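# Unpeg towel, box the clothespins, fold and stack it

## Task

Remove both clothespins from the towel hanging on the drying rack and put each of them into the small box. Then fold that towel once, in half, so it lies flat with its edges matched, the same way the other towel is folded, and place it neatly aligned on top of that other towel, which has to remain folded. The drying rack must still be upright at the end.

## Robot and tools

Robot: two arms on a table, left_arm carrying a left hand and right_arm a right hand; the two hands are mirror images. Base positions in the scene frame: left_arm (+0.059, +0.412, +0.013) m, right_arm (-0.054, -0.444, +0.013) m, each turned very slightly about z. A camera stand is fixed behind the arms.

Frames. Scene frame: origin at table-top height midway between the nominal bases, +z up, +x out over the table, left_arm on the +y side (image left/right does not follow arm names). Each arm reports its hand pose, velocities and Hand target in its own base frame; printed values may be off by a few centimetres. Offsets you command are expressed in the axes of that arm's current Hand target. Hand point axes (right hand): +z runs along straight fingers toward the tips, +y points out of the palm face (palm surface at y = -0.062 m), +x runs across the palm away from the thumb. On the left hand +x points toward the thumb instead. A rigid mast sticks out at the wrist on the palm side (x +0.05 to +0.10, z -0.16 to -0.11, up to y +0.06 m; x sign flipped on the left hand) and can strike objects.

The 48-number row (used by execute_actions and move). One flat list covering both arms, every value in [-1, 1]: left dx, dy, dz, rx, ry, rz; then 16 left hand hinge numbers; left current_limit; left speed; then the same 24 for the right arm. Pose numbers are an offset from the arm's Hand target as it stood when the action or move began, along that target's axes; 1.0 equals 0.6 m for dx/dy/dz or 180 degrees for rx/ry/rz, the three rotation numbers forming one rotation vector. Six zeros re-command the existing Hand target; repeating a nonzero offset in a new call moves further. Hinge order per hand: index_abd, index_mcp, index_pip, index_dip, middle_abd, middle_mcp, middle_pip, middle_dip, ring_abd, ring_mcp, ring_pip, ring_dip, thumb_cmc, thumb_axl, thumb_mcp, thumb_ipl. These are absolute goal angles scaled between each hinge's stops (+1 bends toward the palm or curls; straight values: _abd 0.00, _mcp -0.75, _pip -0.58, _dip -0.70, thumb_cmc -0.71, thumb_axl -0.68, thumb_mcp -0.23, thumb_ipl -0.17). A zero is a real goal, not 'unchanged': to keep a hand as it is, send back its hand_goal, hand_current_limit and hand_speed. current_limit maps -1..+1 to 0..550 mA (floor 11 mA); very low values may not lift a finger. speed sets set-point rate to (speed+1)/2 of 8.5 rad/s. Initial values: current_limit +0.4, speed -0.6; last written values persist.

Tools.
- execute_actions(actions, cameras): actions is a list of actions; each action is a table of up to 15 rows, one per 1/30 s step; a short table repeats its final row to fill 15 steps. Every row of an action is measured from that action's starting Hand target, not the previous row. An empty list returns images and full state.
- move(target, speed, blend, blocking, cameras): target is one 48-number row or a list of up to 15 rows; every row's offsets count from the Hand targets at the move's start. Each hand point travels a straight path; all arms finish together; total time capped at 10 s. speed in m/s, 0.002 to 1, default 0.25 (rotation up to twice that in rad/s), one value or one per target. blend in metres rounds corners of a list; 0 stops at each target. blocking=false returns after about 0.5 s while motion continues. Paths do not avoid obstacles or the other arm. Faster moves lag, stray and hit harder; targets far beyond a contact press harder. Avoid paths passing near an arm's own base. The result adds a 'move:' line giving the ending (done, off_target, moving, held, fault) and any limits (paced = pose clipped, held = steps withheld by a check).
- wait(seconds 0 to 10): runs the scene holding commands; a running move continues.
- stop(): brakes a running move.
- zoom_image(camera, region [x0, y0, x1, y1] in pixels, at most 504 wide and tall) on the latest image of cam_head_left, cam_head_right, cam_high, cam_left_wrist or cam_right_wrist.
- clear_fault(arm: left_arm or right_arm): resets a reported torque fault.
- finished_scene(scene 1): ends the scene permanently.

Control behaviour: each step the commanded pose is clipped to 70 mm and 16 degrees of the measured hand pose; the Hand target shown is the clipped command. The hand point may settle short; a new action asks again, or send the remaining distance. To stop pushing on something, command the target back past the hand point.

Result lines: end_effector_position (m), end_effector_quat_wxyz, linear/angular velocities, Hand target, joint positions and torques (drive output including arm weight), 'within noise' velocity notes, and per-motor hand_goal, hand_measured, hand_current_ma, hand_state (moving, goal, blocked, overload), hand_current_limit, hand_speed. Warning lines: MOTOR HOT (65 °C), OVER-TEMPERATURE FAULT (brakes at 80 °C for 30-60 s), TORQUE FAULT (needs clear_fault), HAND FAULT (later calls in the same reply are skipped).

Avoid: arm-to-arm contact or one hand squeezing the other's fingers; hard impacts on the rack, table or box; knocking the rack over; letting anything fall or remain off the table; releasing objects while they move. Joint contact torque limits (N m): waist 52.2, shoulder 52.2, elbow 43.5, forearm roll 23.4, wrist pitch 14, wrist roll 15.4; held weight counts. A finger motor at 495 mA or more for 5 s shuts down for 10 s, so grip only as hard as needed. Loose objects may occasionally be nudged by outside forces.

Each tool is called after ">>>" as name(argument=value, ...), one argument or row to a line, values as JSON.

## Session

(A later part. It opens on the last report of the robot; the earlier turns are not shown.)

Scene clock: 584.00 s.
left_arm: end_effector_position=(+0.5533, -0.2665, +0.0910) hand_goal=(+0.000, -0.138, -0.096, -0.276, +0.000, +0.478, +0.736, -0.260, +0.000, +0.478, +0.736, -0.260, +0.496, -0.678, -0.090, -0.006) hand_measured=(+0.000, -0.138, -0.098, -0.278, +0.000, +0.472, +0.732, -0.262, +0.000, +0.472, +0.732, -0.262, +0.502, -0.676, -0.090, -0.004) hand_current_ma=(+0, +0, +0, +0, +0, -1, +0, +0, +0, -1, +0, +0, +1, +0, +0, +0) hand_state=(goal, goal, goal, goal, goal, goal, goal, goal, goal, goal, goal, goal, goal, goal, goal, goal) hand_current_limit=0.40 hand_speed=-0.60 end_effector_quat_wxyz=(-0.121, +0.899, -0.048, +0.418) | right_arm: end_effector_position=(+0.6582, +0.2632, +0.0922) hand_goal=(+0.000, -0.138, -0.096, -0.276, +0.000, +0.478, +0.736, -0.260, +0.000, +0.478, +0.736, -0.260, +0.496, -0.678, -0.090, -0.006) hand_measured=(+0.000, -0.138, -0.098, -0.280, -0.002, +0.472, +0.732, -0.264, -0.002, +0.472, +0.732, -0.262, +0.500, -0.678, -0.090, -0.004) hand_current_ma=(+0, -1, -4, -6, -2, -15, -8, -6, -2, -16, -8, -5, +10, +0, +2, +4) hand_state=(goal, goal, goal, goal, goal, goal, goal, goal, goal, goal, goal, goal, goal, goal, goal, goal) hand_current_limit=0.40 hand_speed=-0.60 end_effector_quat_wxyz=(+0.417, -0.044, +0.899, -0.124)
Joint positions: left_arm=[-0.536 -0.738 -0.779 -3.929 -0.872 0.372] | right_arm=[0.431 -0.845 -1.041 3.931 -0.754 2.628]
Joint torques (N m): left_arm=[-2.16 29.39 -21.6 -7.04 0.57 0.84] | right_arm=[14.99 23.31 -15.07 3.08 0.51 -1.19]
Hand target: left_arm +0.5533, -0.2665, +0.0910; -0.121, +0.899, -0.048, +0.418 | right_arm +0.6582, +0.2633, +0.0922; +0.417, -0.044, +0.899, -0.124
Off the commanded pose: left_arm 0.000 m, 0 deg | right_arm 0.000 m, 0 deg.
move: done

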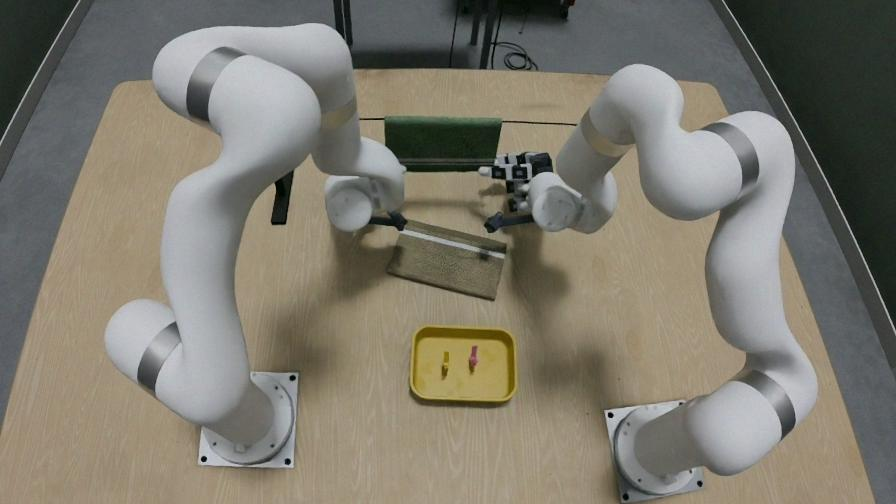

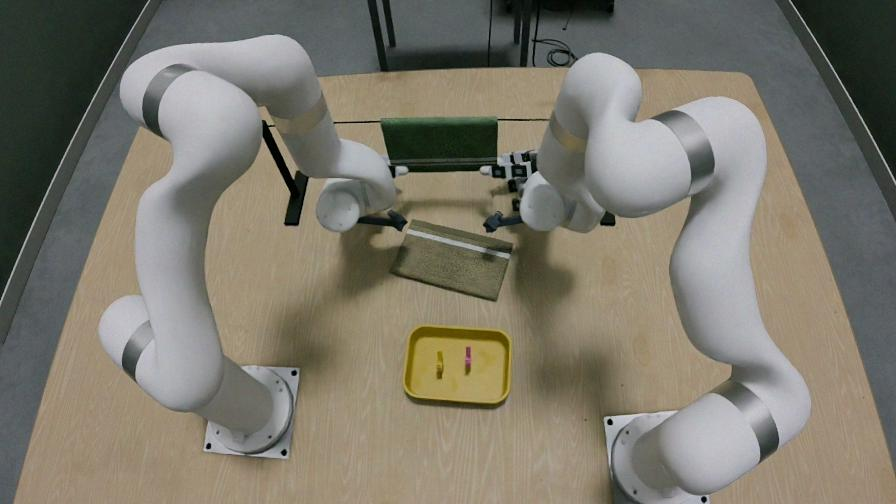

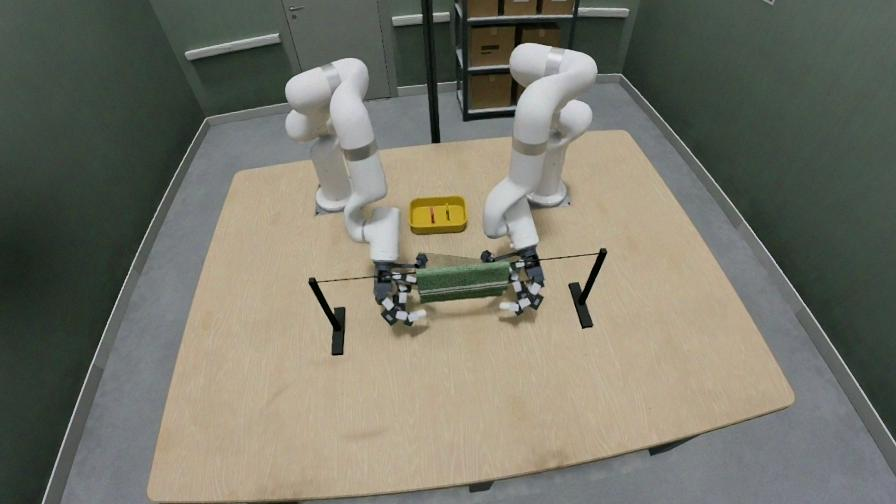

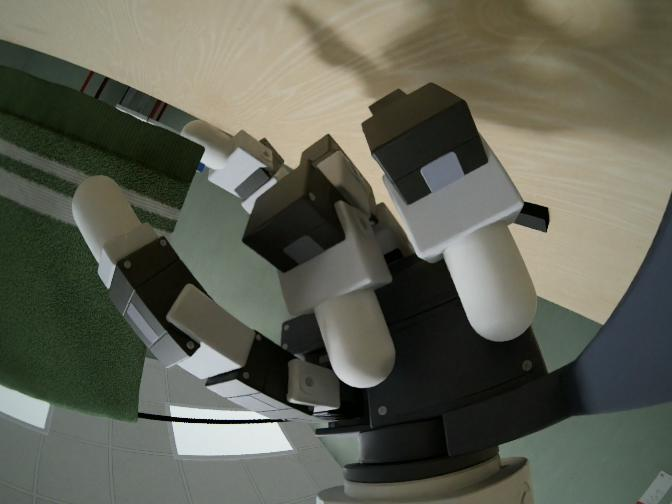

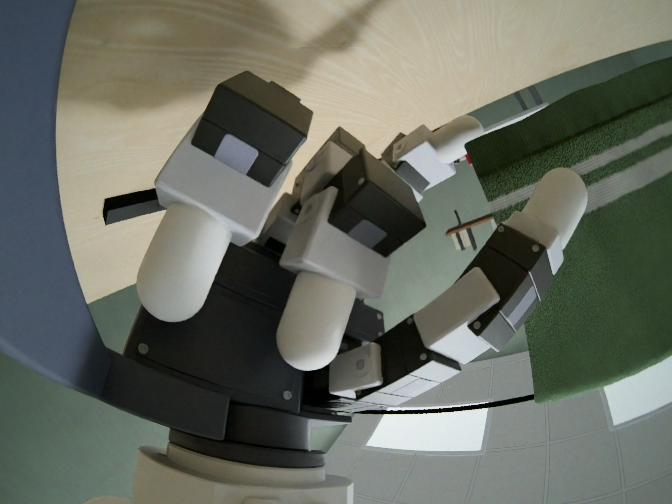

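>>> move(
  target=[
    [0.0074,-0.0026,-0.0062,0,0,0, 0,-0.137,-0.095,-0.275, 0,0.479,0.737,-0.26, 0,0.479,0.737,-0.26, 0.497,-0.678,-0.09,-0.005, 0.4,-0.6, -0.0074,-0.0026,-0.0062,0,0,0, 0,-0.137,-0.095,-0.275, 0,0.479,0.737,-0.26, 0,0.479,0.737,-0.26, 0.497,-0.678,-0.09,-0.005, 0.4,-0.6],
    [0.0074,-0.0026,-0.0062,0,0,0, 0,0.05,-0.095,-0.275, 0,0.479,0.737,-0.26, 0,0.479,0.737,-0.26, 0.497,-0.678,0.0,0.0486, 0.2,-0.85, -0.0074,-0.0026,-0.0062,0,0,0, 0,0.05,-0.095,-0.275, 0,0.479,0.737,-0.26, 0,0.479,0.737,-0.26, 0.497,-0.678,0.0,0.0486, 0.2,-0.85],
  ],
  speed=0.05,
  cameras=["cam_left_wrist","cam_right_wrist","cam_high","cam_head_left"],
)

>>> zoom_image(
  camera="cam_right_wrist",
  region=[420, 0, 672, 252],
)

>>> zoom_image(
  camera="cam_left_wrist",
  region=[0, 0, 252, 252],
)

>>> zoom_image(
  camera="cam_high",
  region=[380, 240, 560, 340],
)

Scene clock: 594.43 s.
left_arm: end_effector_position=(+0.5533, -0.2665, +0.0970) hand_goal=(+0.000, +0.050, -0.096, -0.276, +0.000, +0.478, +0.736, -0.260, +0.000, +0.478, +0.736, -0.260, +0.496, -0.678, +0.000, +0.048) hand_measured=(+0.000, +0.040, -0.098, -0.278, +0.000, +0.472, +0.732, -0.262, +0.000, +0.472, +0.732, -0.262, +0.502, -0.676, +0.000, +0.046) hand_current_ma=(+0, -2, +0, +0, +0, -1, +0, +0, +0, -1, +0, +0, +1, +0, +0, +0) hand_state=(goal, goal, goal, goal, goal, goal, goal, goal, goal, goal, goal, goal, goal, goal, goal, goal) hand_current_limit=0.20 hand_speed=-0.85 end_effector_quat_wxyz=(-0.121, +0.899, -0.048, +0.418) | right_arm: end_effector_position=(+0.6582, +0.2633, +0.0982) hand_goal=(+0.000, +0.050, -0.096, -0.276, +0.000, +0.478, +0.736, -0.260, +0.000, +0.478, +0.736, -0.260, +0.496, -0.678, +0.000, +0.048) hand_measured=(+0.000, +0.038, -0.098, -0.280, -0.002, +0.472, +0.732, -0.264, -0.002, +0.472, +0.732, -0.262, +0.500, -0.678, +0.000, +0.046) hand_current_ma=(+0, -32, -4, -6, -2, -15, -8, -6, -2, -16, -8, -5, +10, +0, +0, -4) hand_state=(goal, goal, goal, goal, goal, goal, goal, goal, goal, goal, goal, goal, goal, goal, goal, goal) hand_current_limit=0.20 hand_speed=-0.85 end_effector_quat_wxyz=(+0.417, -0.044, +0.899, -0.124)
Joint positions: left_arm=[-0.536 -0.723 -0.774 -3.936 -0.864 0.383] | right_arm=[0.431 -0.832 -1.036 3.938 -0.748 2.618]
Joint torques (N m): left_arm=[1.81 67.38 -8.33 -6.87 0.73 0.81] | right_arm=[10.61 48.44 -7.43 2.31 0.54 -1.29]
Hand target: left_arm +0.5533, -0.2665, +0.0970; -0.121, +0.899, -0.048, +0.418 | right_arm +0.6583, +0.2633, +0.0982; +0.417, -0.044, +0.899, -0.124
Off the commanded pose: left_arm 0.000 m, 0 deg | right_arm 0.000 m, 0 deg.
move: done
Images, in order (width x height): cam_head_left 896x504, cam_high 896x504, cam_left_wrist 672x504, cam_right_wrist 672x504.

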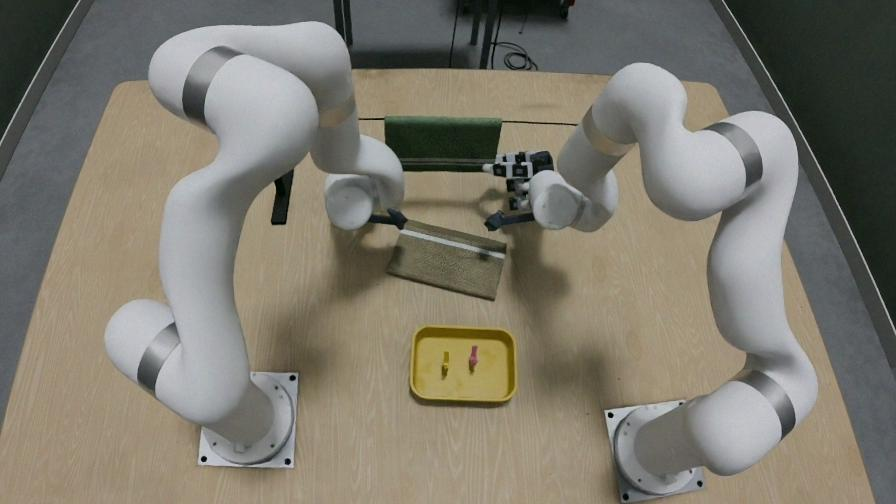

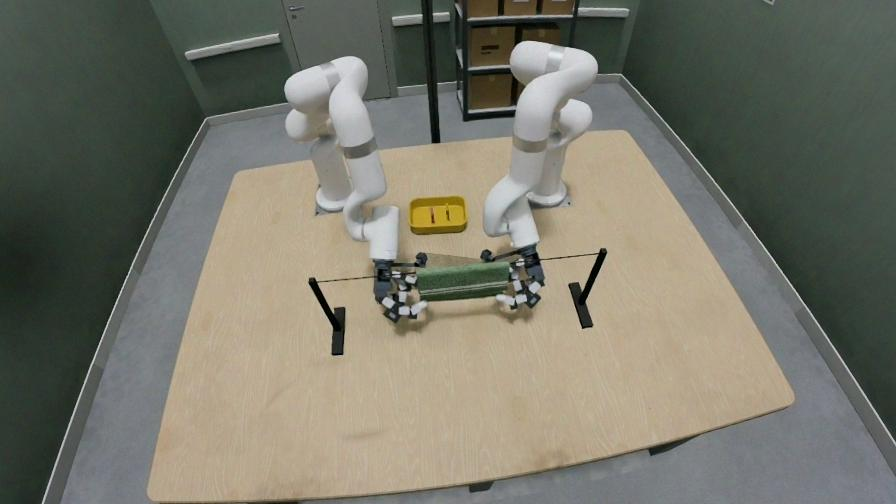

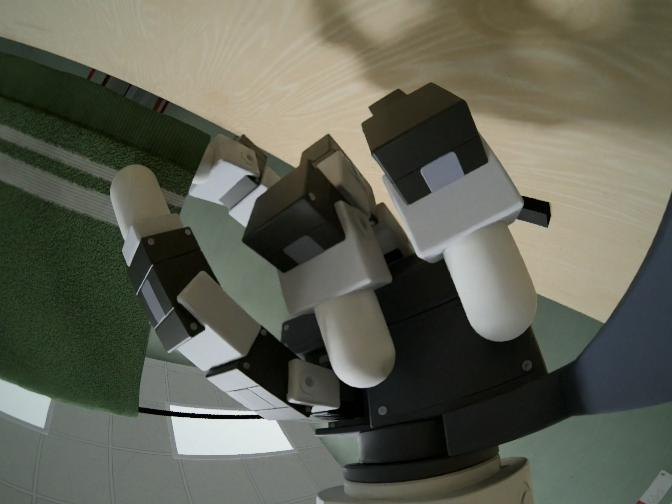

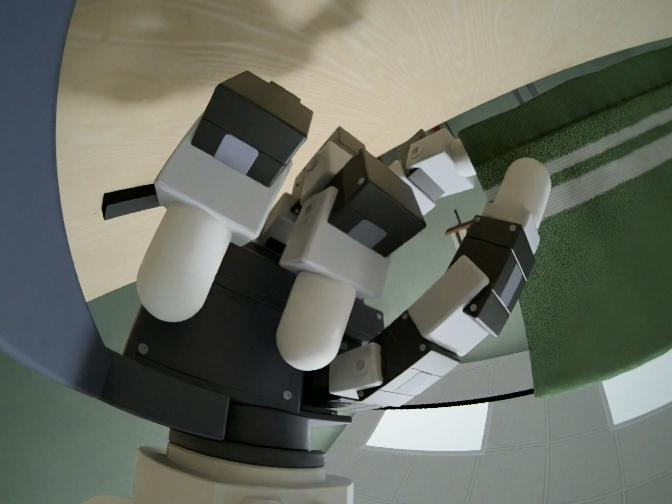

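Scaled by 2.000 from the camera's 672x504 image, which has a finer 960x720 frame.

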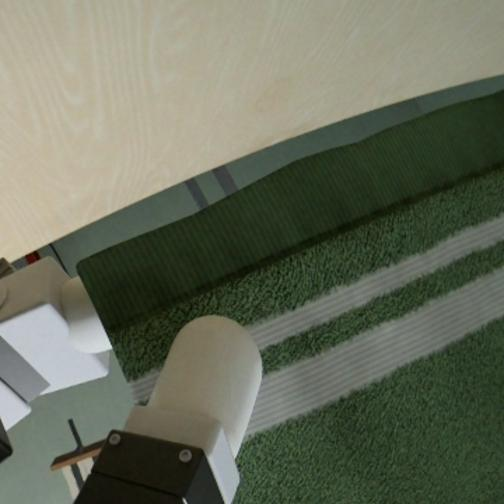

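Scaled by 2.000 from the camera's 672x504 image, which has a finer 960x720 frame.

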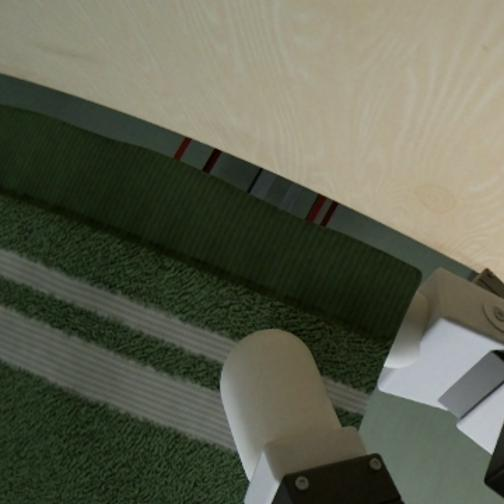

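Scaled by 2.800 from the camera's 896x504 image, which has a finer 1280x720 frame.

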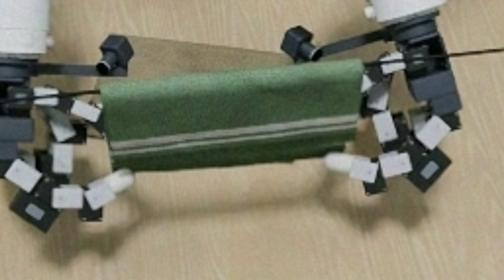

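>>> move(
  target=[
    [0,0,0,0,0,0, 0,0.12,-0.095,-0.275, 0,0.479,0.737,-0.26, 0,0.479,0.737,-0.26, 0.497,-0.678,0.01,0.0486, 0.2,-0.85, 0,0,0,0,0,0, 0,0.12,-0.095,-0.275, 0,0.479,0.737,-0.26, 0,0.479,0.737,-0.26, 0.497,-0.678,0.01,0.0486, 0.2,-0.85],
    [0,0,0,0,0,0, 0,0.26,-0.095,-0.275, 0,0.479,0.737,-0.26, 0,0.479,0.737,-0.26, 0.497,-0.678,0.05,0.07, 0.2,-0.85, 0,0,0,0,0,0, 0,0.26,-0.095,-0.275, 0,0.479,0.737,-0.26, 0,0.479,0.737,-0.26, 0.497,-0.678,0.05,0.07, 0.2,-0.85],
  ],
  speed=0.05,
  cameras=["cam_left_wrist","cam_right_wrist","cam_high","cam_head_left"],
)

>>> zoom_image(
  camera="cam_right_wrist",
  region=[420, 0, 672, 252],
)

>>> zoom_image(
  camera="cam_left_wrist",
  region=[0, 0, 252, 252],
)

>>> zoom_image(
  camera="cam_high",
  region=[380, 240, 560, 340],
)

Scene clock: 600.10 s.
left_arm: end_effector_position=(+0.5533, -0.2665, +0.0970) hand_goal=(+0.000, +0.260, -0.096, -0.276, +0.000, +0.478, +0.736, -0.260, +0.000, +0.478, +0.736, -0.260, +0.496, -0.678, +0.050, +0.070) hand_measured=(+0.000, +0.130, -0.132, -0.286, +0.000, +0.472, +0.732, -0.262, +0.000, +0.472, +0.732, -0.262, +0.502, -0.676, +0.010, +0.050) hand_current_ma=(+0, -304, -26, -2, +0, -1, +0, +0, +0, -1, +0, +0, +1, +0, -51, -16) hand_state=(goal, blocked, blocked, goal, goal, goal, goal, goal, goal, goal, goal, goal, goal, goal, blocked, blocked) hand_current_limit=0.20 hand_speed=-0.85 end_effector_quat_wxyz=(-0.121, +0.899, -0.048, +0.418) | right_arm: end_effector_position=(+0.6582, +0.2633, +0.0982) hand_goal=(+0.000, +0.260, -0.096, -0.276, +0.000, +0.478, +0.736, -0.260, +0.000, +0.478, +0.736, -0.260, +0.496, -0.678, +0.050, +0.070) hand_measured=(+0.000, +0.104, -0.110, -0.280, -0.002, +0.472, +0.732, -0.264, -0.002, +0.472, +0.732, -0.262, +0.500, -0.678, +0.010, +0.054) hand_current_ma=(+1, -330, -38, -7, -2, -15, -8, -6, -2, -16, -8, -5, +10, +0, -177, -63) hand_state=(goal, blocked, goal, goal, goal, goal, goal, goal, goal, goal, goal, goal, goal, goal, blocked, goal) hand_current_limit=0.20 hand_speed=-0.85 end_effector_quat_wxyz=(+0.417, -0.044, +0.899, -0.124)
Joint positions: left_arm=[-0.536 -0.723 -0.774 -3.936 -0.864 0.383] | right_arm=[0.431 -0.832 -1.036 3.938 -0.748 2.618]
Joint torques (N m): left_arm=[3.28 68.51 -8.05 -7.03 0.43 0.77] | right_arm=[-5.67 47.95 -7.33 2.42 0.41 -1.2]
Hand target: left_arm +0.5533, -0.2665, +0.0970; -0.121, +0.899, -0.048, +0.418 | right_arm +0.6583, +0.2633, +0.0982; +0.417, -0.044, +0.899, -0.124
Off the commanded pose: left_arm 0.000 m, 0 deg | right_arm 0.000 m, 0 deg.
move: done
Images, in order (width x height): cam_head_left 896x504, cam_high 896x504, cam_left_wrist 672x504, cam_right_wrist 672x504.

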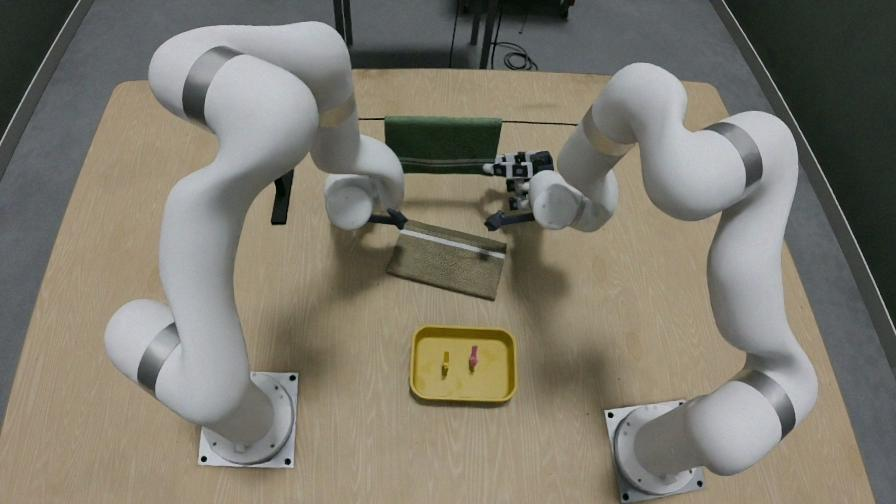

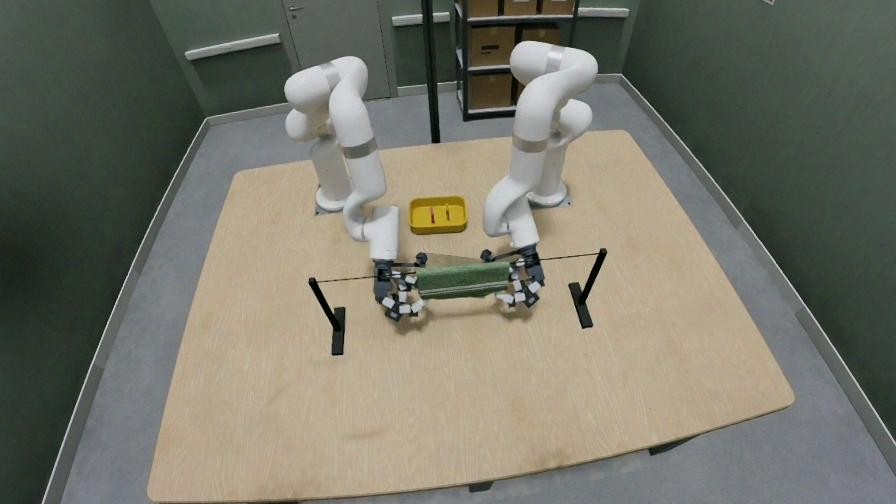

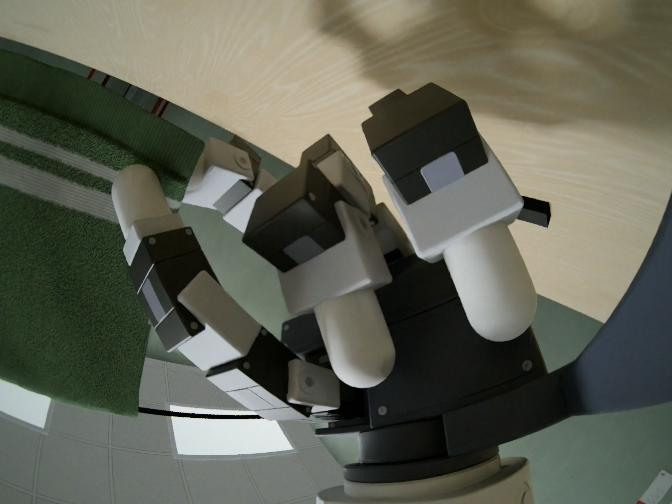

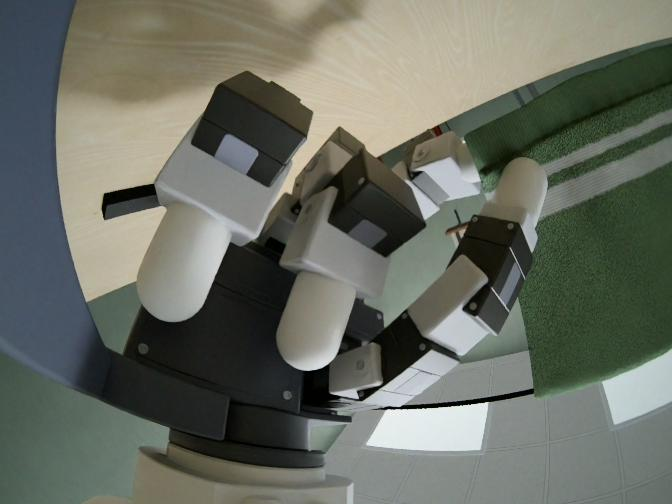

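Scaled by 2.000 from the camera's 672x504 image, which has a finer 960x720 frame.

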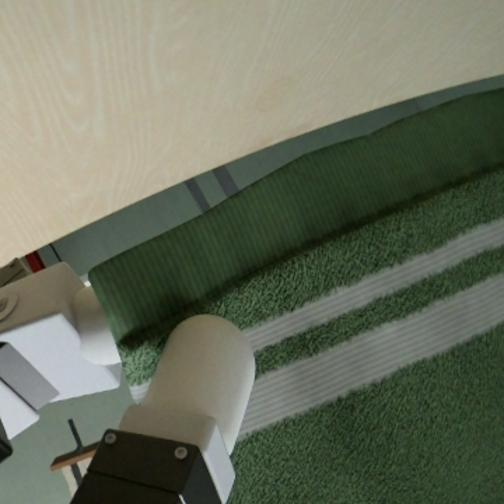

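Scaled by 2.000 from the camera's 672x504 image, which has a finer 960x720 frame.

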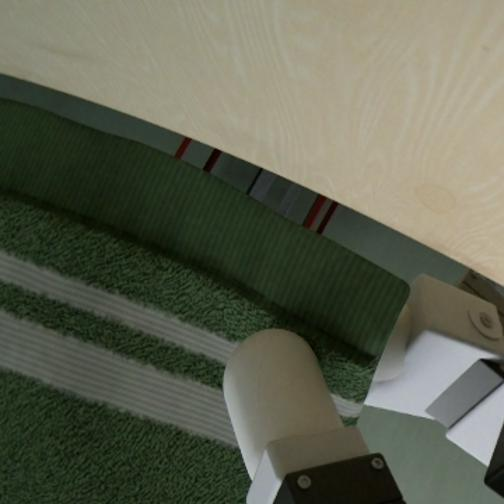

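Scaled by 2.800 from the camera's 896x504 image, which has a finer 1280x720 frame.

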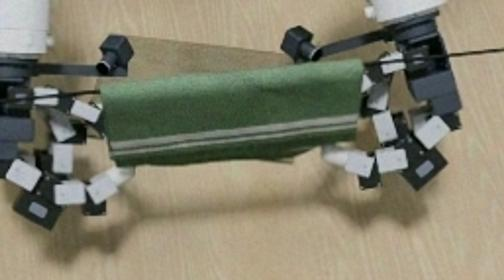

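>>> move(
  target=[0.0033,-0.0259,-0.1464,0,0,0, 0,0.26,-0.095,-0.275, 0,0.479,0.737,-0.26, 0,0.479,0.737,-0.26, 0.497,-0.678,0.05,0.07, 0.2,-0.85, -0.0033,-0.0259,-0.1464,0,0,0, 0,0.26,-0.095,-0.275, 0,0.479,0.737,-0.26, 0,0.479,0.737,-0.26, 0.497,-0.678,0.05,0.07, 0.2,-0.85],
  speed=0.04,
  cameras=["cam_left_wrist","cam_right_wrist","cam_high","cam_head_left"],
)

>>> zoom_image(
  camera="cam_high",
  region=[360, 200, 600, 340],
)

>>> zoom_image(
  camera="cam_head_left",
  region=[330, 80, 570, 240],
)

Scene clock: 612.37 s.
left_arm: end_effector_position=(+0.4873, -0.2675, +0.1570) hand_goal=(+0.000, +0.260, -0.096, -0.276, +0.000, +0.478, +0.736, -0.260, +0.000, +0.478, +0.736, -0.260, +0.496, -0.678, +0.050, +0.070) hand_measured=(+0.002, +0.132, -0.134, -0.286, +0.000, +0.472, +0.732, -0.262, +0.000, +0.472, +0.732, -0.262, +0.502, -0.676, +0.010, +0.048) hand_current_ma=(+0, -302, -26, -3, +0, -1, +0, +0, +0, -1, +0, +0, +1, +0, -51, -16) hand_state=(goal, blocked, blocked, goal, goal, goal, goal, goal, goal, goal, goal, goal, goal, goal, blocked, blocked) hand_current_limit=0.20 hand_speed=-0.85 end_effector_quat_wxyz=(-0.121, +0.899, -0.048, +0.418) | right_arm: end_effector_position=(+0.5923, +0.2649, +0.1583) hand_goal=(+0.000, +0.260, -0.096, -0.276, +0.000, +0.478, +0.736, -0.260, +0.000, +0.478, +0.736, -0.260, +0.496, -0.678, +0.050, +0.070) hand_measured=(+0.000, +0.104, -0.110, -0.280, -0.002, +0.472, +0.732, -0.264, -0.002, +0.472, +0.732, -0.262, +0.500, -0.678, +0.010, +0.054) hand_current_ma=(+1, -330, -39, -7, -2, -15, -8, -6, -2, -16, -8, -5, +11, +0, -177, -63) hand_state=(goal, blocked, goal, goal, goal, goal, goal, goal, goal, goal, goal, goal, goal, goal, blocked, goal) hand_current_limit=0.20 hand_speed=-0.85 end_effector_quat_wxyz=(+0.417, -0.044, +0.899, -0.124)
Joint positions: left_arm=[-0.628 -0.491 -0.589 -4.063 -0.838 0.436] | right_arm=[0.493 -0.612 -0.832 4.021 -0.748 2.589]
Joint torques (N m): left_arm=[-3.1 59.46 -9.19 -8.24 0.61 0.9] | right_arm=[15.11 43.89 -7.95 2.5 0.61 -1.21]
Hand target: left_arm +0.4873, -0.2675, +0.1571; -0.121, +0.899, -0.048, +0.418 | right_arm +0.5923, +0.2649, +0.1583; +0.417, -0.044, +0.899, -0.124
Off the commanded pose: left_arm 0.000 m, 0 deg | right_arm 0.000 m, 0 deg.
move: done
Images, in order (width x height): cam_head_left 896x504, cam_high 896x504, cam_left_wrist 672x504, cam_right_wrist 672x504.

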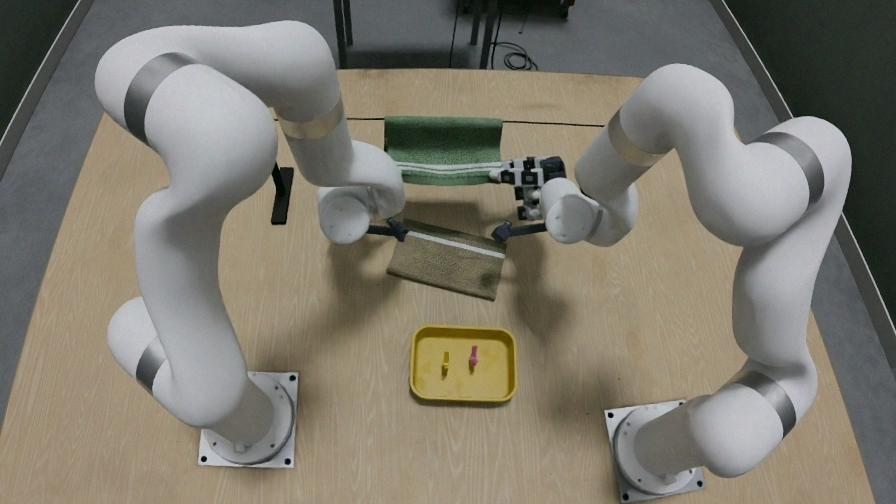

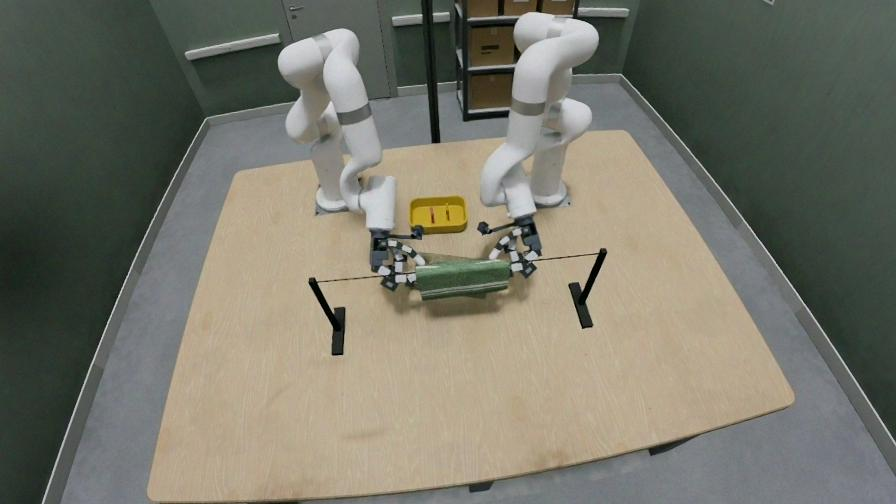

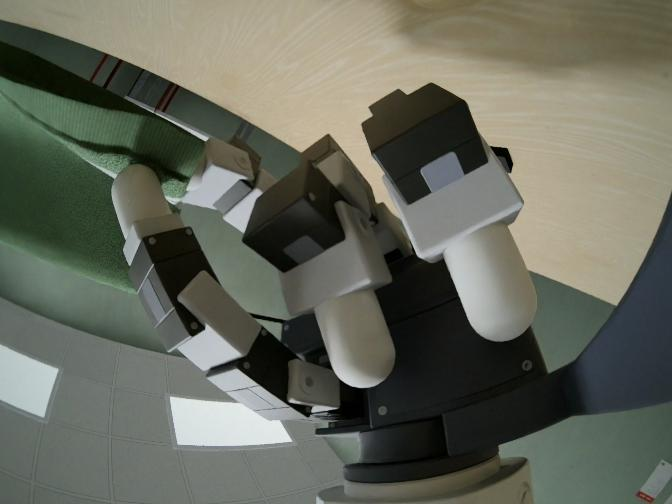

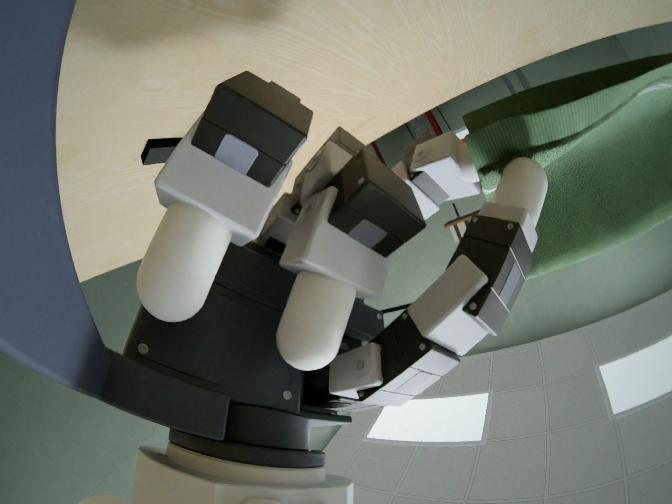

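Scaled by 2.100 from the camera's 896x504 image, which has a finer 1280x720 frame.

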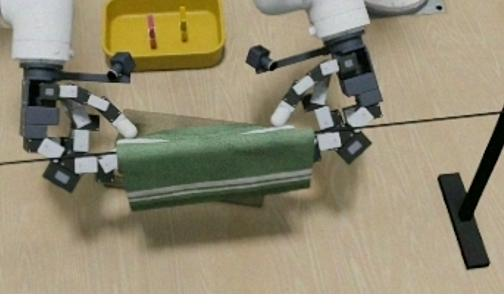

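Scaled by 2.100 from the camera's 896x504 image, which has a finer 1280x720 frame.

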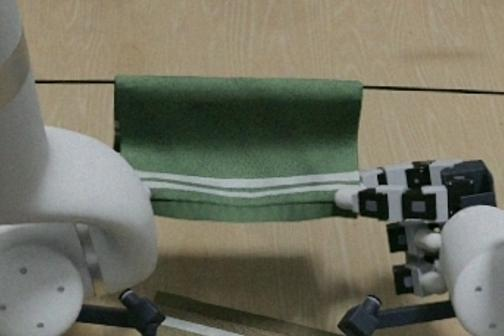

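>>> move(
  target=[0.1328,-0.0553,-0.1623,0,-0.1111,0, 0,0.26,-0.095,-0.275, 0,0.479,0.737,-0.26, 0,0.479,0.737,-0.26, 0.497,-0.678,0.05,0.07, 0.2,-0.85, -0.1328,-0.0553,-0.1623,0,0.1111,0, 0,0.26,-0.095,-0.275, 0,0.479,0.737,-0.26, 0,0.479,0.737,-0.26, 0.497,-0.678,0.05,0.07, 0.2,-0.85],
  speed=0.05,
  cameras=["cam_left_wrist","cam_right_wrist","cam_high","cam_head_left"],
)

>>> zoom_image(
  camera="cam_high",
  region=[360, 200, 600, 340],
)

>>> zoom_image(
  camera="cam_head_left",
  region=[330, 80, 570, 240],
)

Scene clock: 625.83 s.
left_arm: end_effector_position=(+0.4640, -0.2677, +0.2851) hand_goal=(+0.000, +0.260, -0.096, -0.276, +0.000, +0.478, +0.736, -0.260, +0.000, +0.478, +0.736, -0.260, +0.496, -0.678, +0.050, +0.070) hand_measured=(+0.002, +0.132, -0.134, -0.286, +0.000, +0.472, +0.732, -0.262, +0.000, +0.472, +0.732, -0.262, +0.502, -0.676, +0.010, +0.048) hand_current_ma=(+0, -302, -27, -3, +0, -1, +0, +0, +0, -1, +0, +0, +1, +0, -51, -16) hand_state=(goal, blocked, blocked, goal, goal, goal, goal, goal, goal, goal, goal, goal, goal, goal, blocked, blocked) hand_current_limit=0.20 hand_speed=-0.85 end_effector_quat_wxyz=(-0.128, +0.958, -0.026, +0.255) | right_arm: end_effector_position=(+0.5690, +0.2655, +0.2863) hand_goal=(+0.000, +0.260, -0.096, -0.276, +0.000, +0.478, +0.736, -0.260, +0.000, +0.478, +0.736, -0.260, +0.496, -0.678, +0.050, +0.070) hand_measured=(+0.000, +0.104, -0.112, -0.280, -0.002, +0.472, +0.732, -0.264, -0.002, +0.472, +0.732, -0.262, +0.500, -0.678, +0.010, +0.054) hand_current_ma=(+1, -330, -41, -7, -2, -15, -8, -6, -2, -16, -8, -5, +11, +0, -177, -63) hand_state=(goal, blocked, goal, goal, goal, goal, goal, goal, goal, goal, goal, goal, goal, goal, blocked, goal) hand_current_limit=0.20 hand_speed=-0.85 end_effector_quat_wxyz=(+0.255, -0.022, +0.958, -0.129)
Joint positions: left_arm=[-0.611 -0.119 -0.708 -5.176 -0.559 1.627] | right_arm=[0.488 -0.319 -0.957 5.205 -0.524 1.37]
Joint torques (N m): left_arm=[6.83 51.41 -31.55 -6.04 -1.65 1] | right_arm=[-13.77 38.23 -18.12 2.54 -1.8 -1.57]
Hand target: left_arm +0.4640, -0.2677, +0.2851; -0.128, +0.958, -0.026, +0.255 | right_arm +0.5690, +0.2655, +0.2863; +0.255, -0.022, +0.958, -0.129
Off the commanded pose: left_arm 0.000 m, 0 deg | right_arm 0.000 m, 0 deg.
move: done
Images, in order (width x height): cam_head_left 896x504, cam_high 896x504, cam_left_wrist 672x504, cam_right_wrist 672x504.

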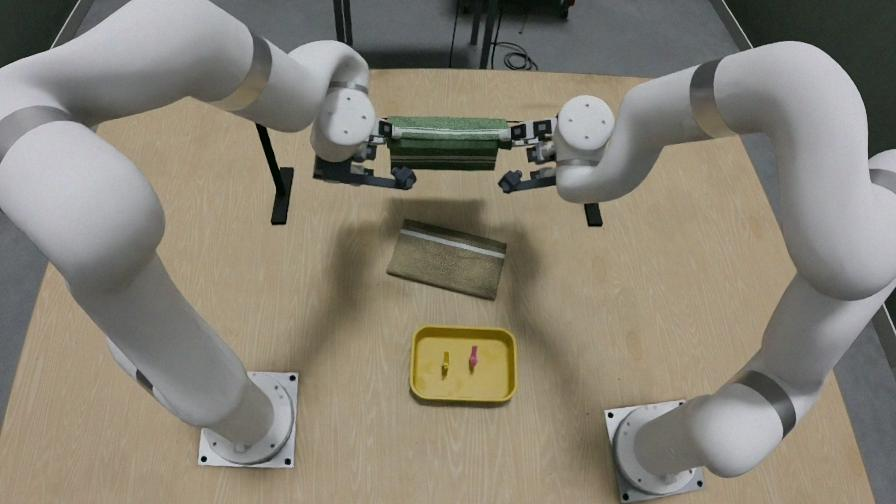

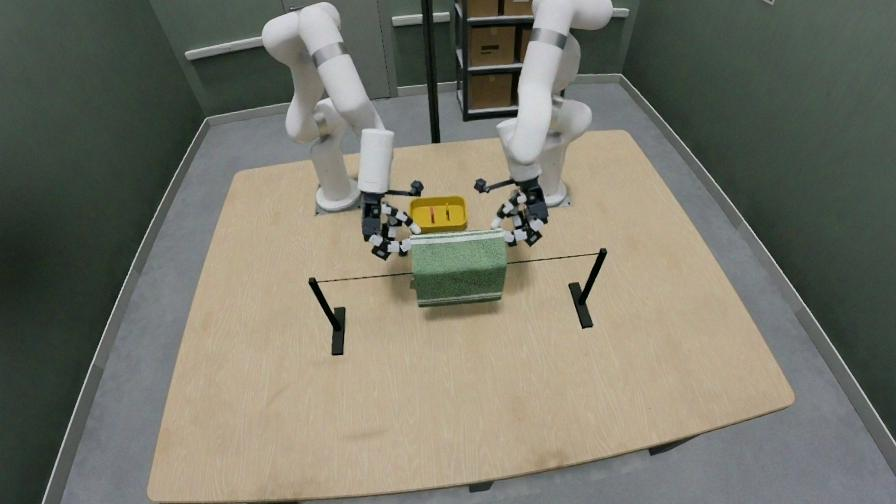

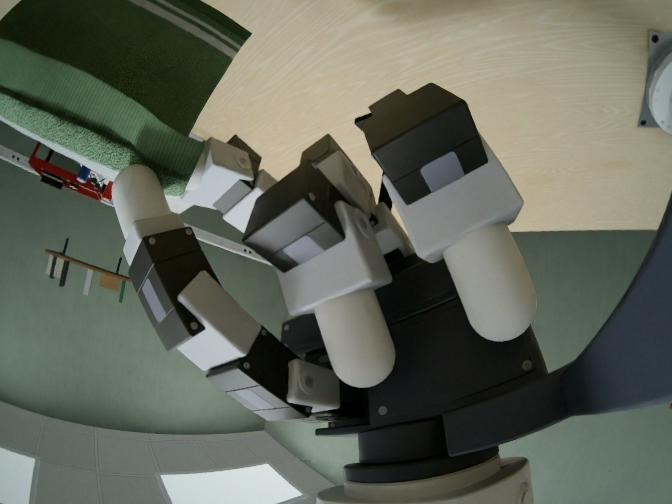

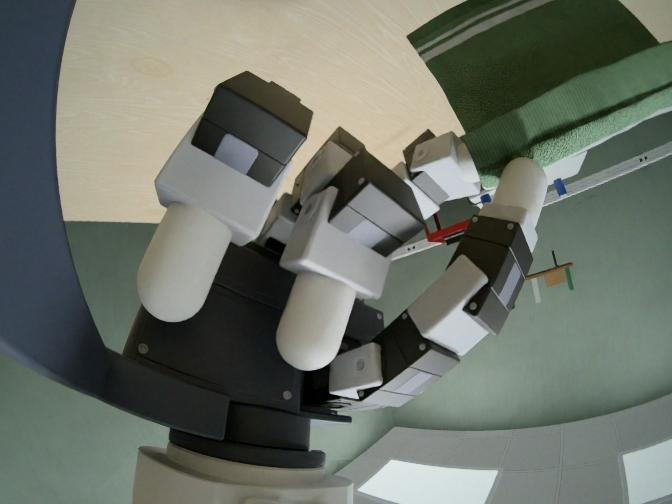

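Scaled by 2.100 from the camera's 896x504 image, which has a finer 1280x720 frame.

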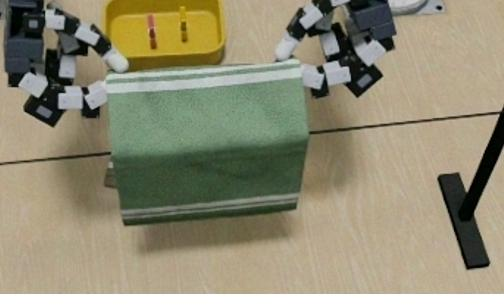

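Scaled by 2.100 from the camera's 896x504 image, which has a finer 1280x720 frame.

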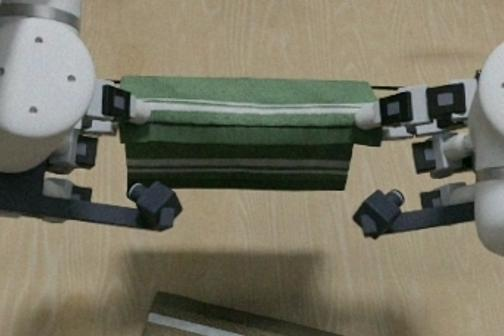

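>>> move(
  target=[0.0822,-0.0518,-0.1756,0,0,0, 0,0.26,-0.095,-0.275, 0,0.479,0.737,-0.26, 0,0.479,0.737,-0.26, 0.497,-0.678,0.05,0.07, 0.2,-0.85, -0.0822,-0.0518,-0.1756,0,0,0, 0,0.26,-0.095,-0.275, 0,0.479,0.737,-0.26, 0,0.479,0.737,-0.26, 0.497,-0.678,0.05,0.07, 0.2,-0.85],
  speed=0.05,
  cameras=["cam_left_wrist","cam_right_wrist","cam_high","cam_head_left"],
)

>>> zoom_image(
  camera="cam_high",
  region=[360, 200, 600, 340],
)

Scene clock: 634.47 s.
left_arm: end_effector_position=(+0.4540, -0.2678, +0.4050) hand_goal=(+0.000, +0.260, -0.096, -0.276, +0.000, +0.478, +0.736, -0.260, +0.000, +0.478, +0.736, -0.260, +0.496, -0.678, +0.050, +0.070) hand_measured=(+0.002, +0.132, -0.134, -0.286, +0.000, +0.472, +0.732, -0.262, +0.000, +0.472, +0.732, -0.262, +0.502, -0.676, +0.010, +0.048) hand_current_ma=(+0, -302, -27, -3, +0, -1, +0, +0, +0, -1, +0, +0, +1, +0, -51, -16) hand_state=(goal, blocked, blocked, goal, goal, goal, goal, goal, goal, goal, goal, goal, goal, goal, blocked, blocked) hand_current_limit=0.20 hand_speed=-0.85 end_effector_quat_wxyz=(-0.128, +0.958, -0.026, +0.255) | right_arm: end_effector_position=(+0.5590, +0.2657, +0.4063) hand_goal=(+0.000, +0.260, -0.096, -0.276, +0.000, +0.478, +0.736, -0.260, +0.000, +0.478, +0.736, -0.260, +0.496, -0.678, +0.050, +0.070) hand_measured=(+0.000, +0.104, -0.112, -0.280, -0.002, +0.472, +0.732, -0.264, -0.002, +0.472, +0.732, -0.262, +0.500, -0.678, +0.010, +0.054) hand_current_ma=(+1, -330, -42, -7, -2, -15, -8, -6, -2, -16, -8, -5, +11, +0, -177, -63) hand_state=(goal, blocked, goal, goal, goal, goal, goal, goal, goal, goal, goal, goal, goal, goal, blocked, goal) hand_current_limit=0.20 hand_speed=-0.85 end_effector_quat_wxyz=(+0.255, -0.022, +0.958, -0.129)
Joint positions: left_arm=[-0.626 0.065 -0.821 -5.5 -0.744 2.017] | right_arm=[0.498 -0.158 -1.056 5.51 -0.689 1.011]
Joint torques (N m): left_arm=[-4.06 44.49 -34.63 -6 -1.41 0.7] | right_arm=[15.2 36.85 -20.3 2.76 -1.63 -1.15]
Hand target: left_arm +0.4540, -0.2678, +0.4051; -0.128, +0.958, -0.026, +0.255 | right_arm +0.5590, +0.2657, +0.4063; +0.255, -0.022, +0.958, -0.129
Off the commanded pose: left_arm 0.000 m, 0 deg | right_arm 0.000 m, 0 deg.
move: done
Images, in order (width x height): cam_head_left 896x504, cam_high 896x504, cam_left_wrist 672x504, cam_right_wrist 672x504.

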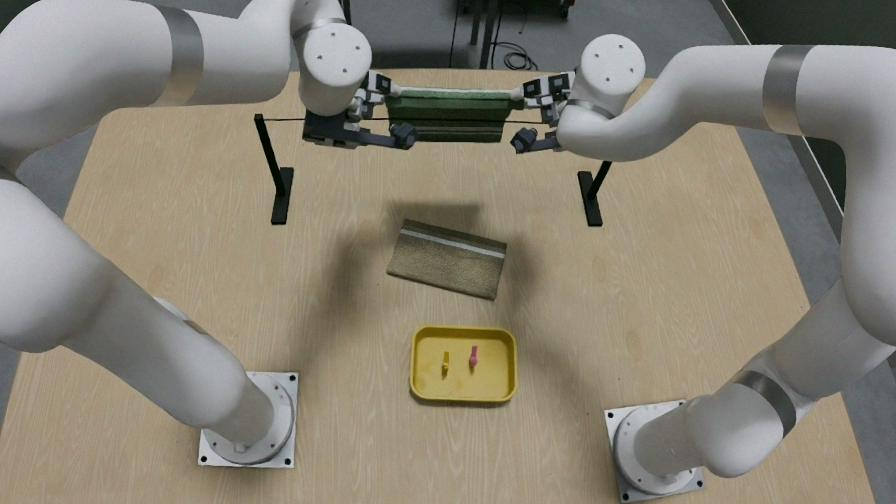

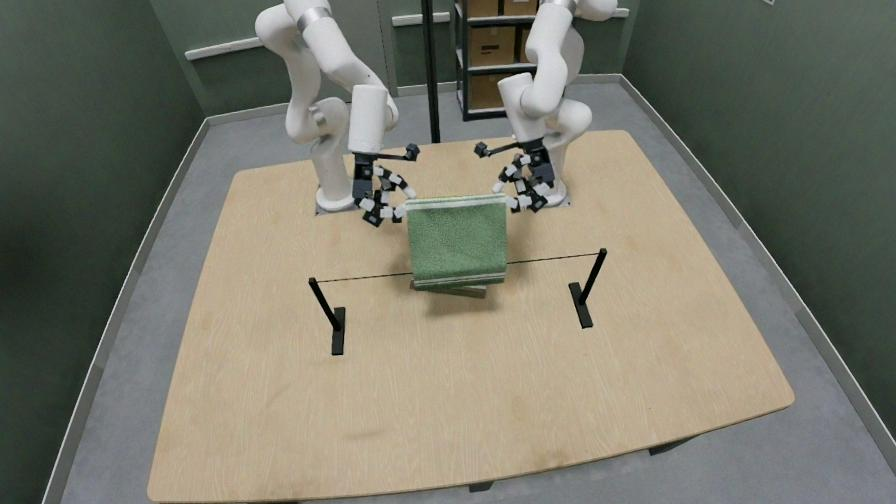

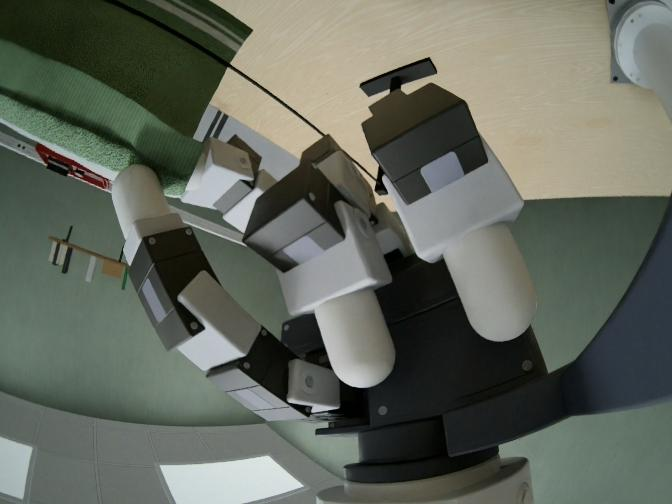

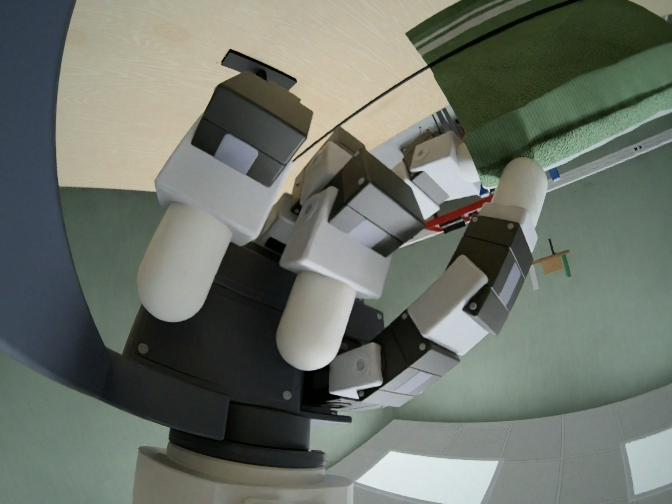

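Scaled by 2.100 from the camera's 896x504 image, which has a finer 1280x720 frame.

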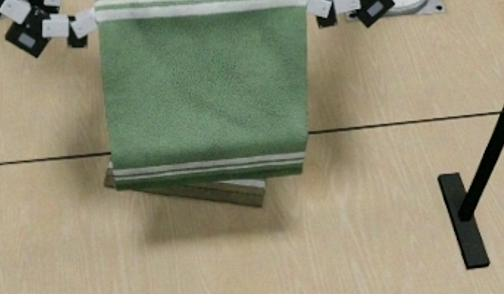

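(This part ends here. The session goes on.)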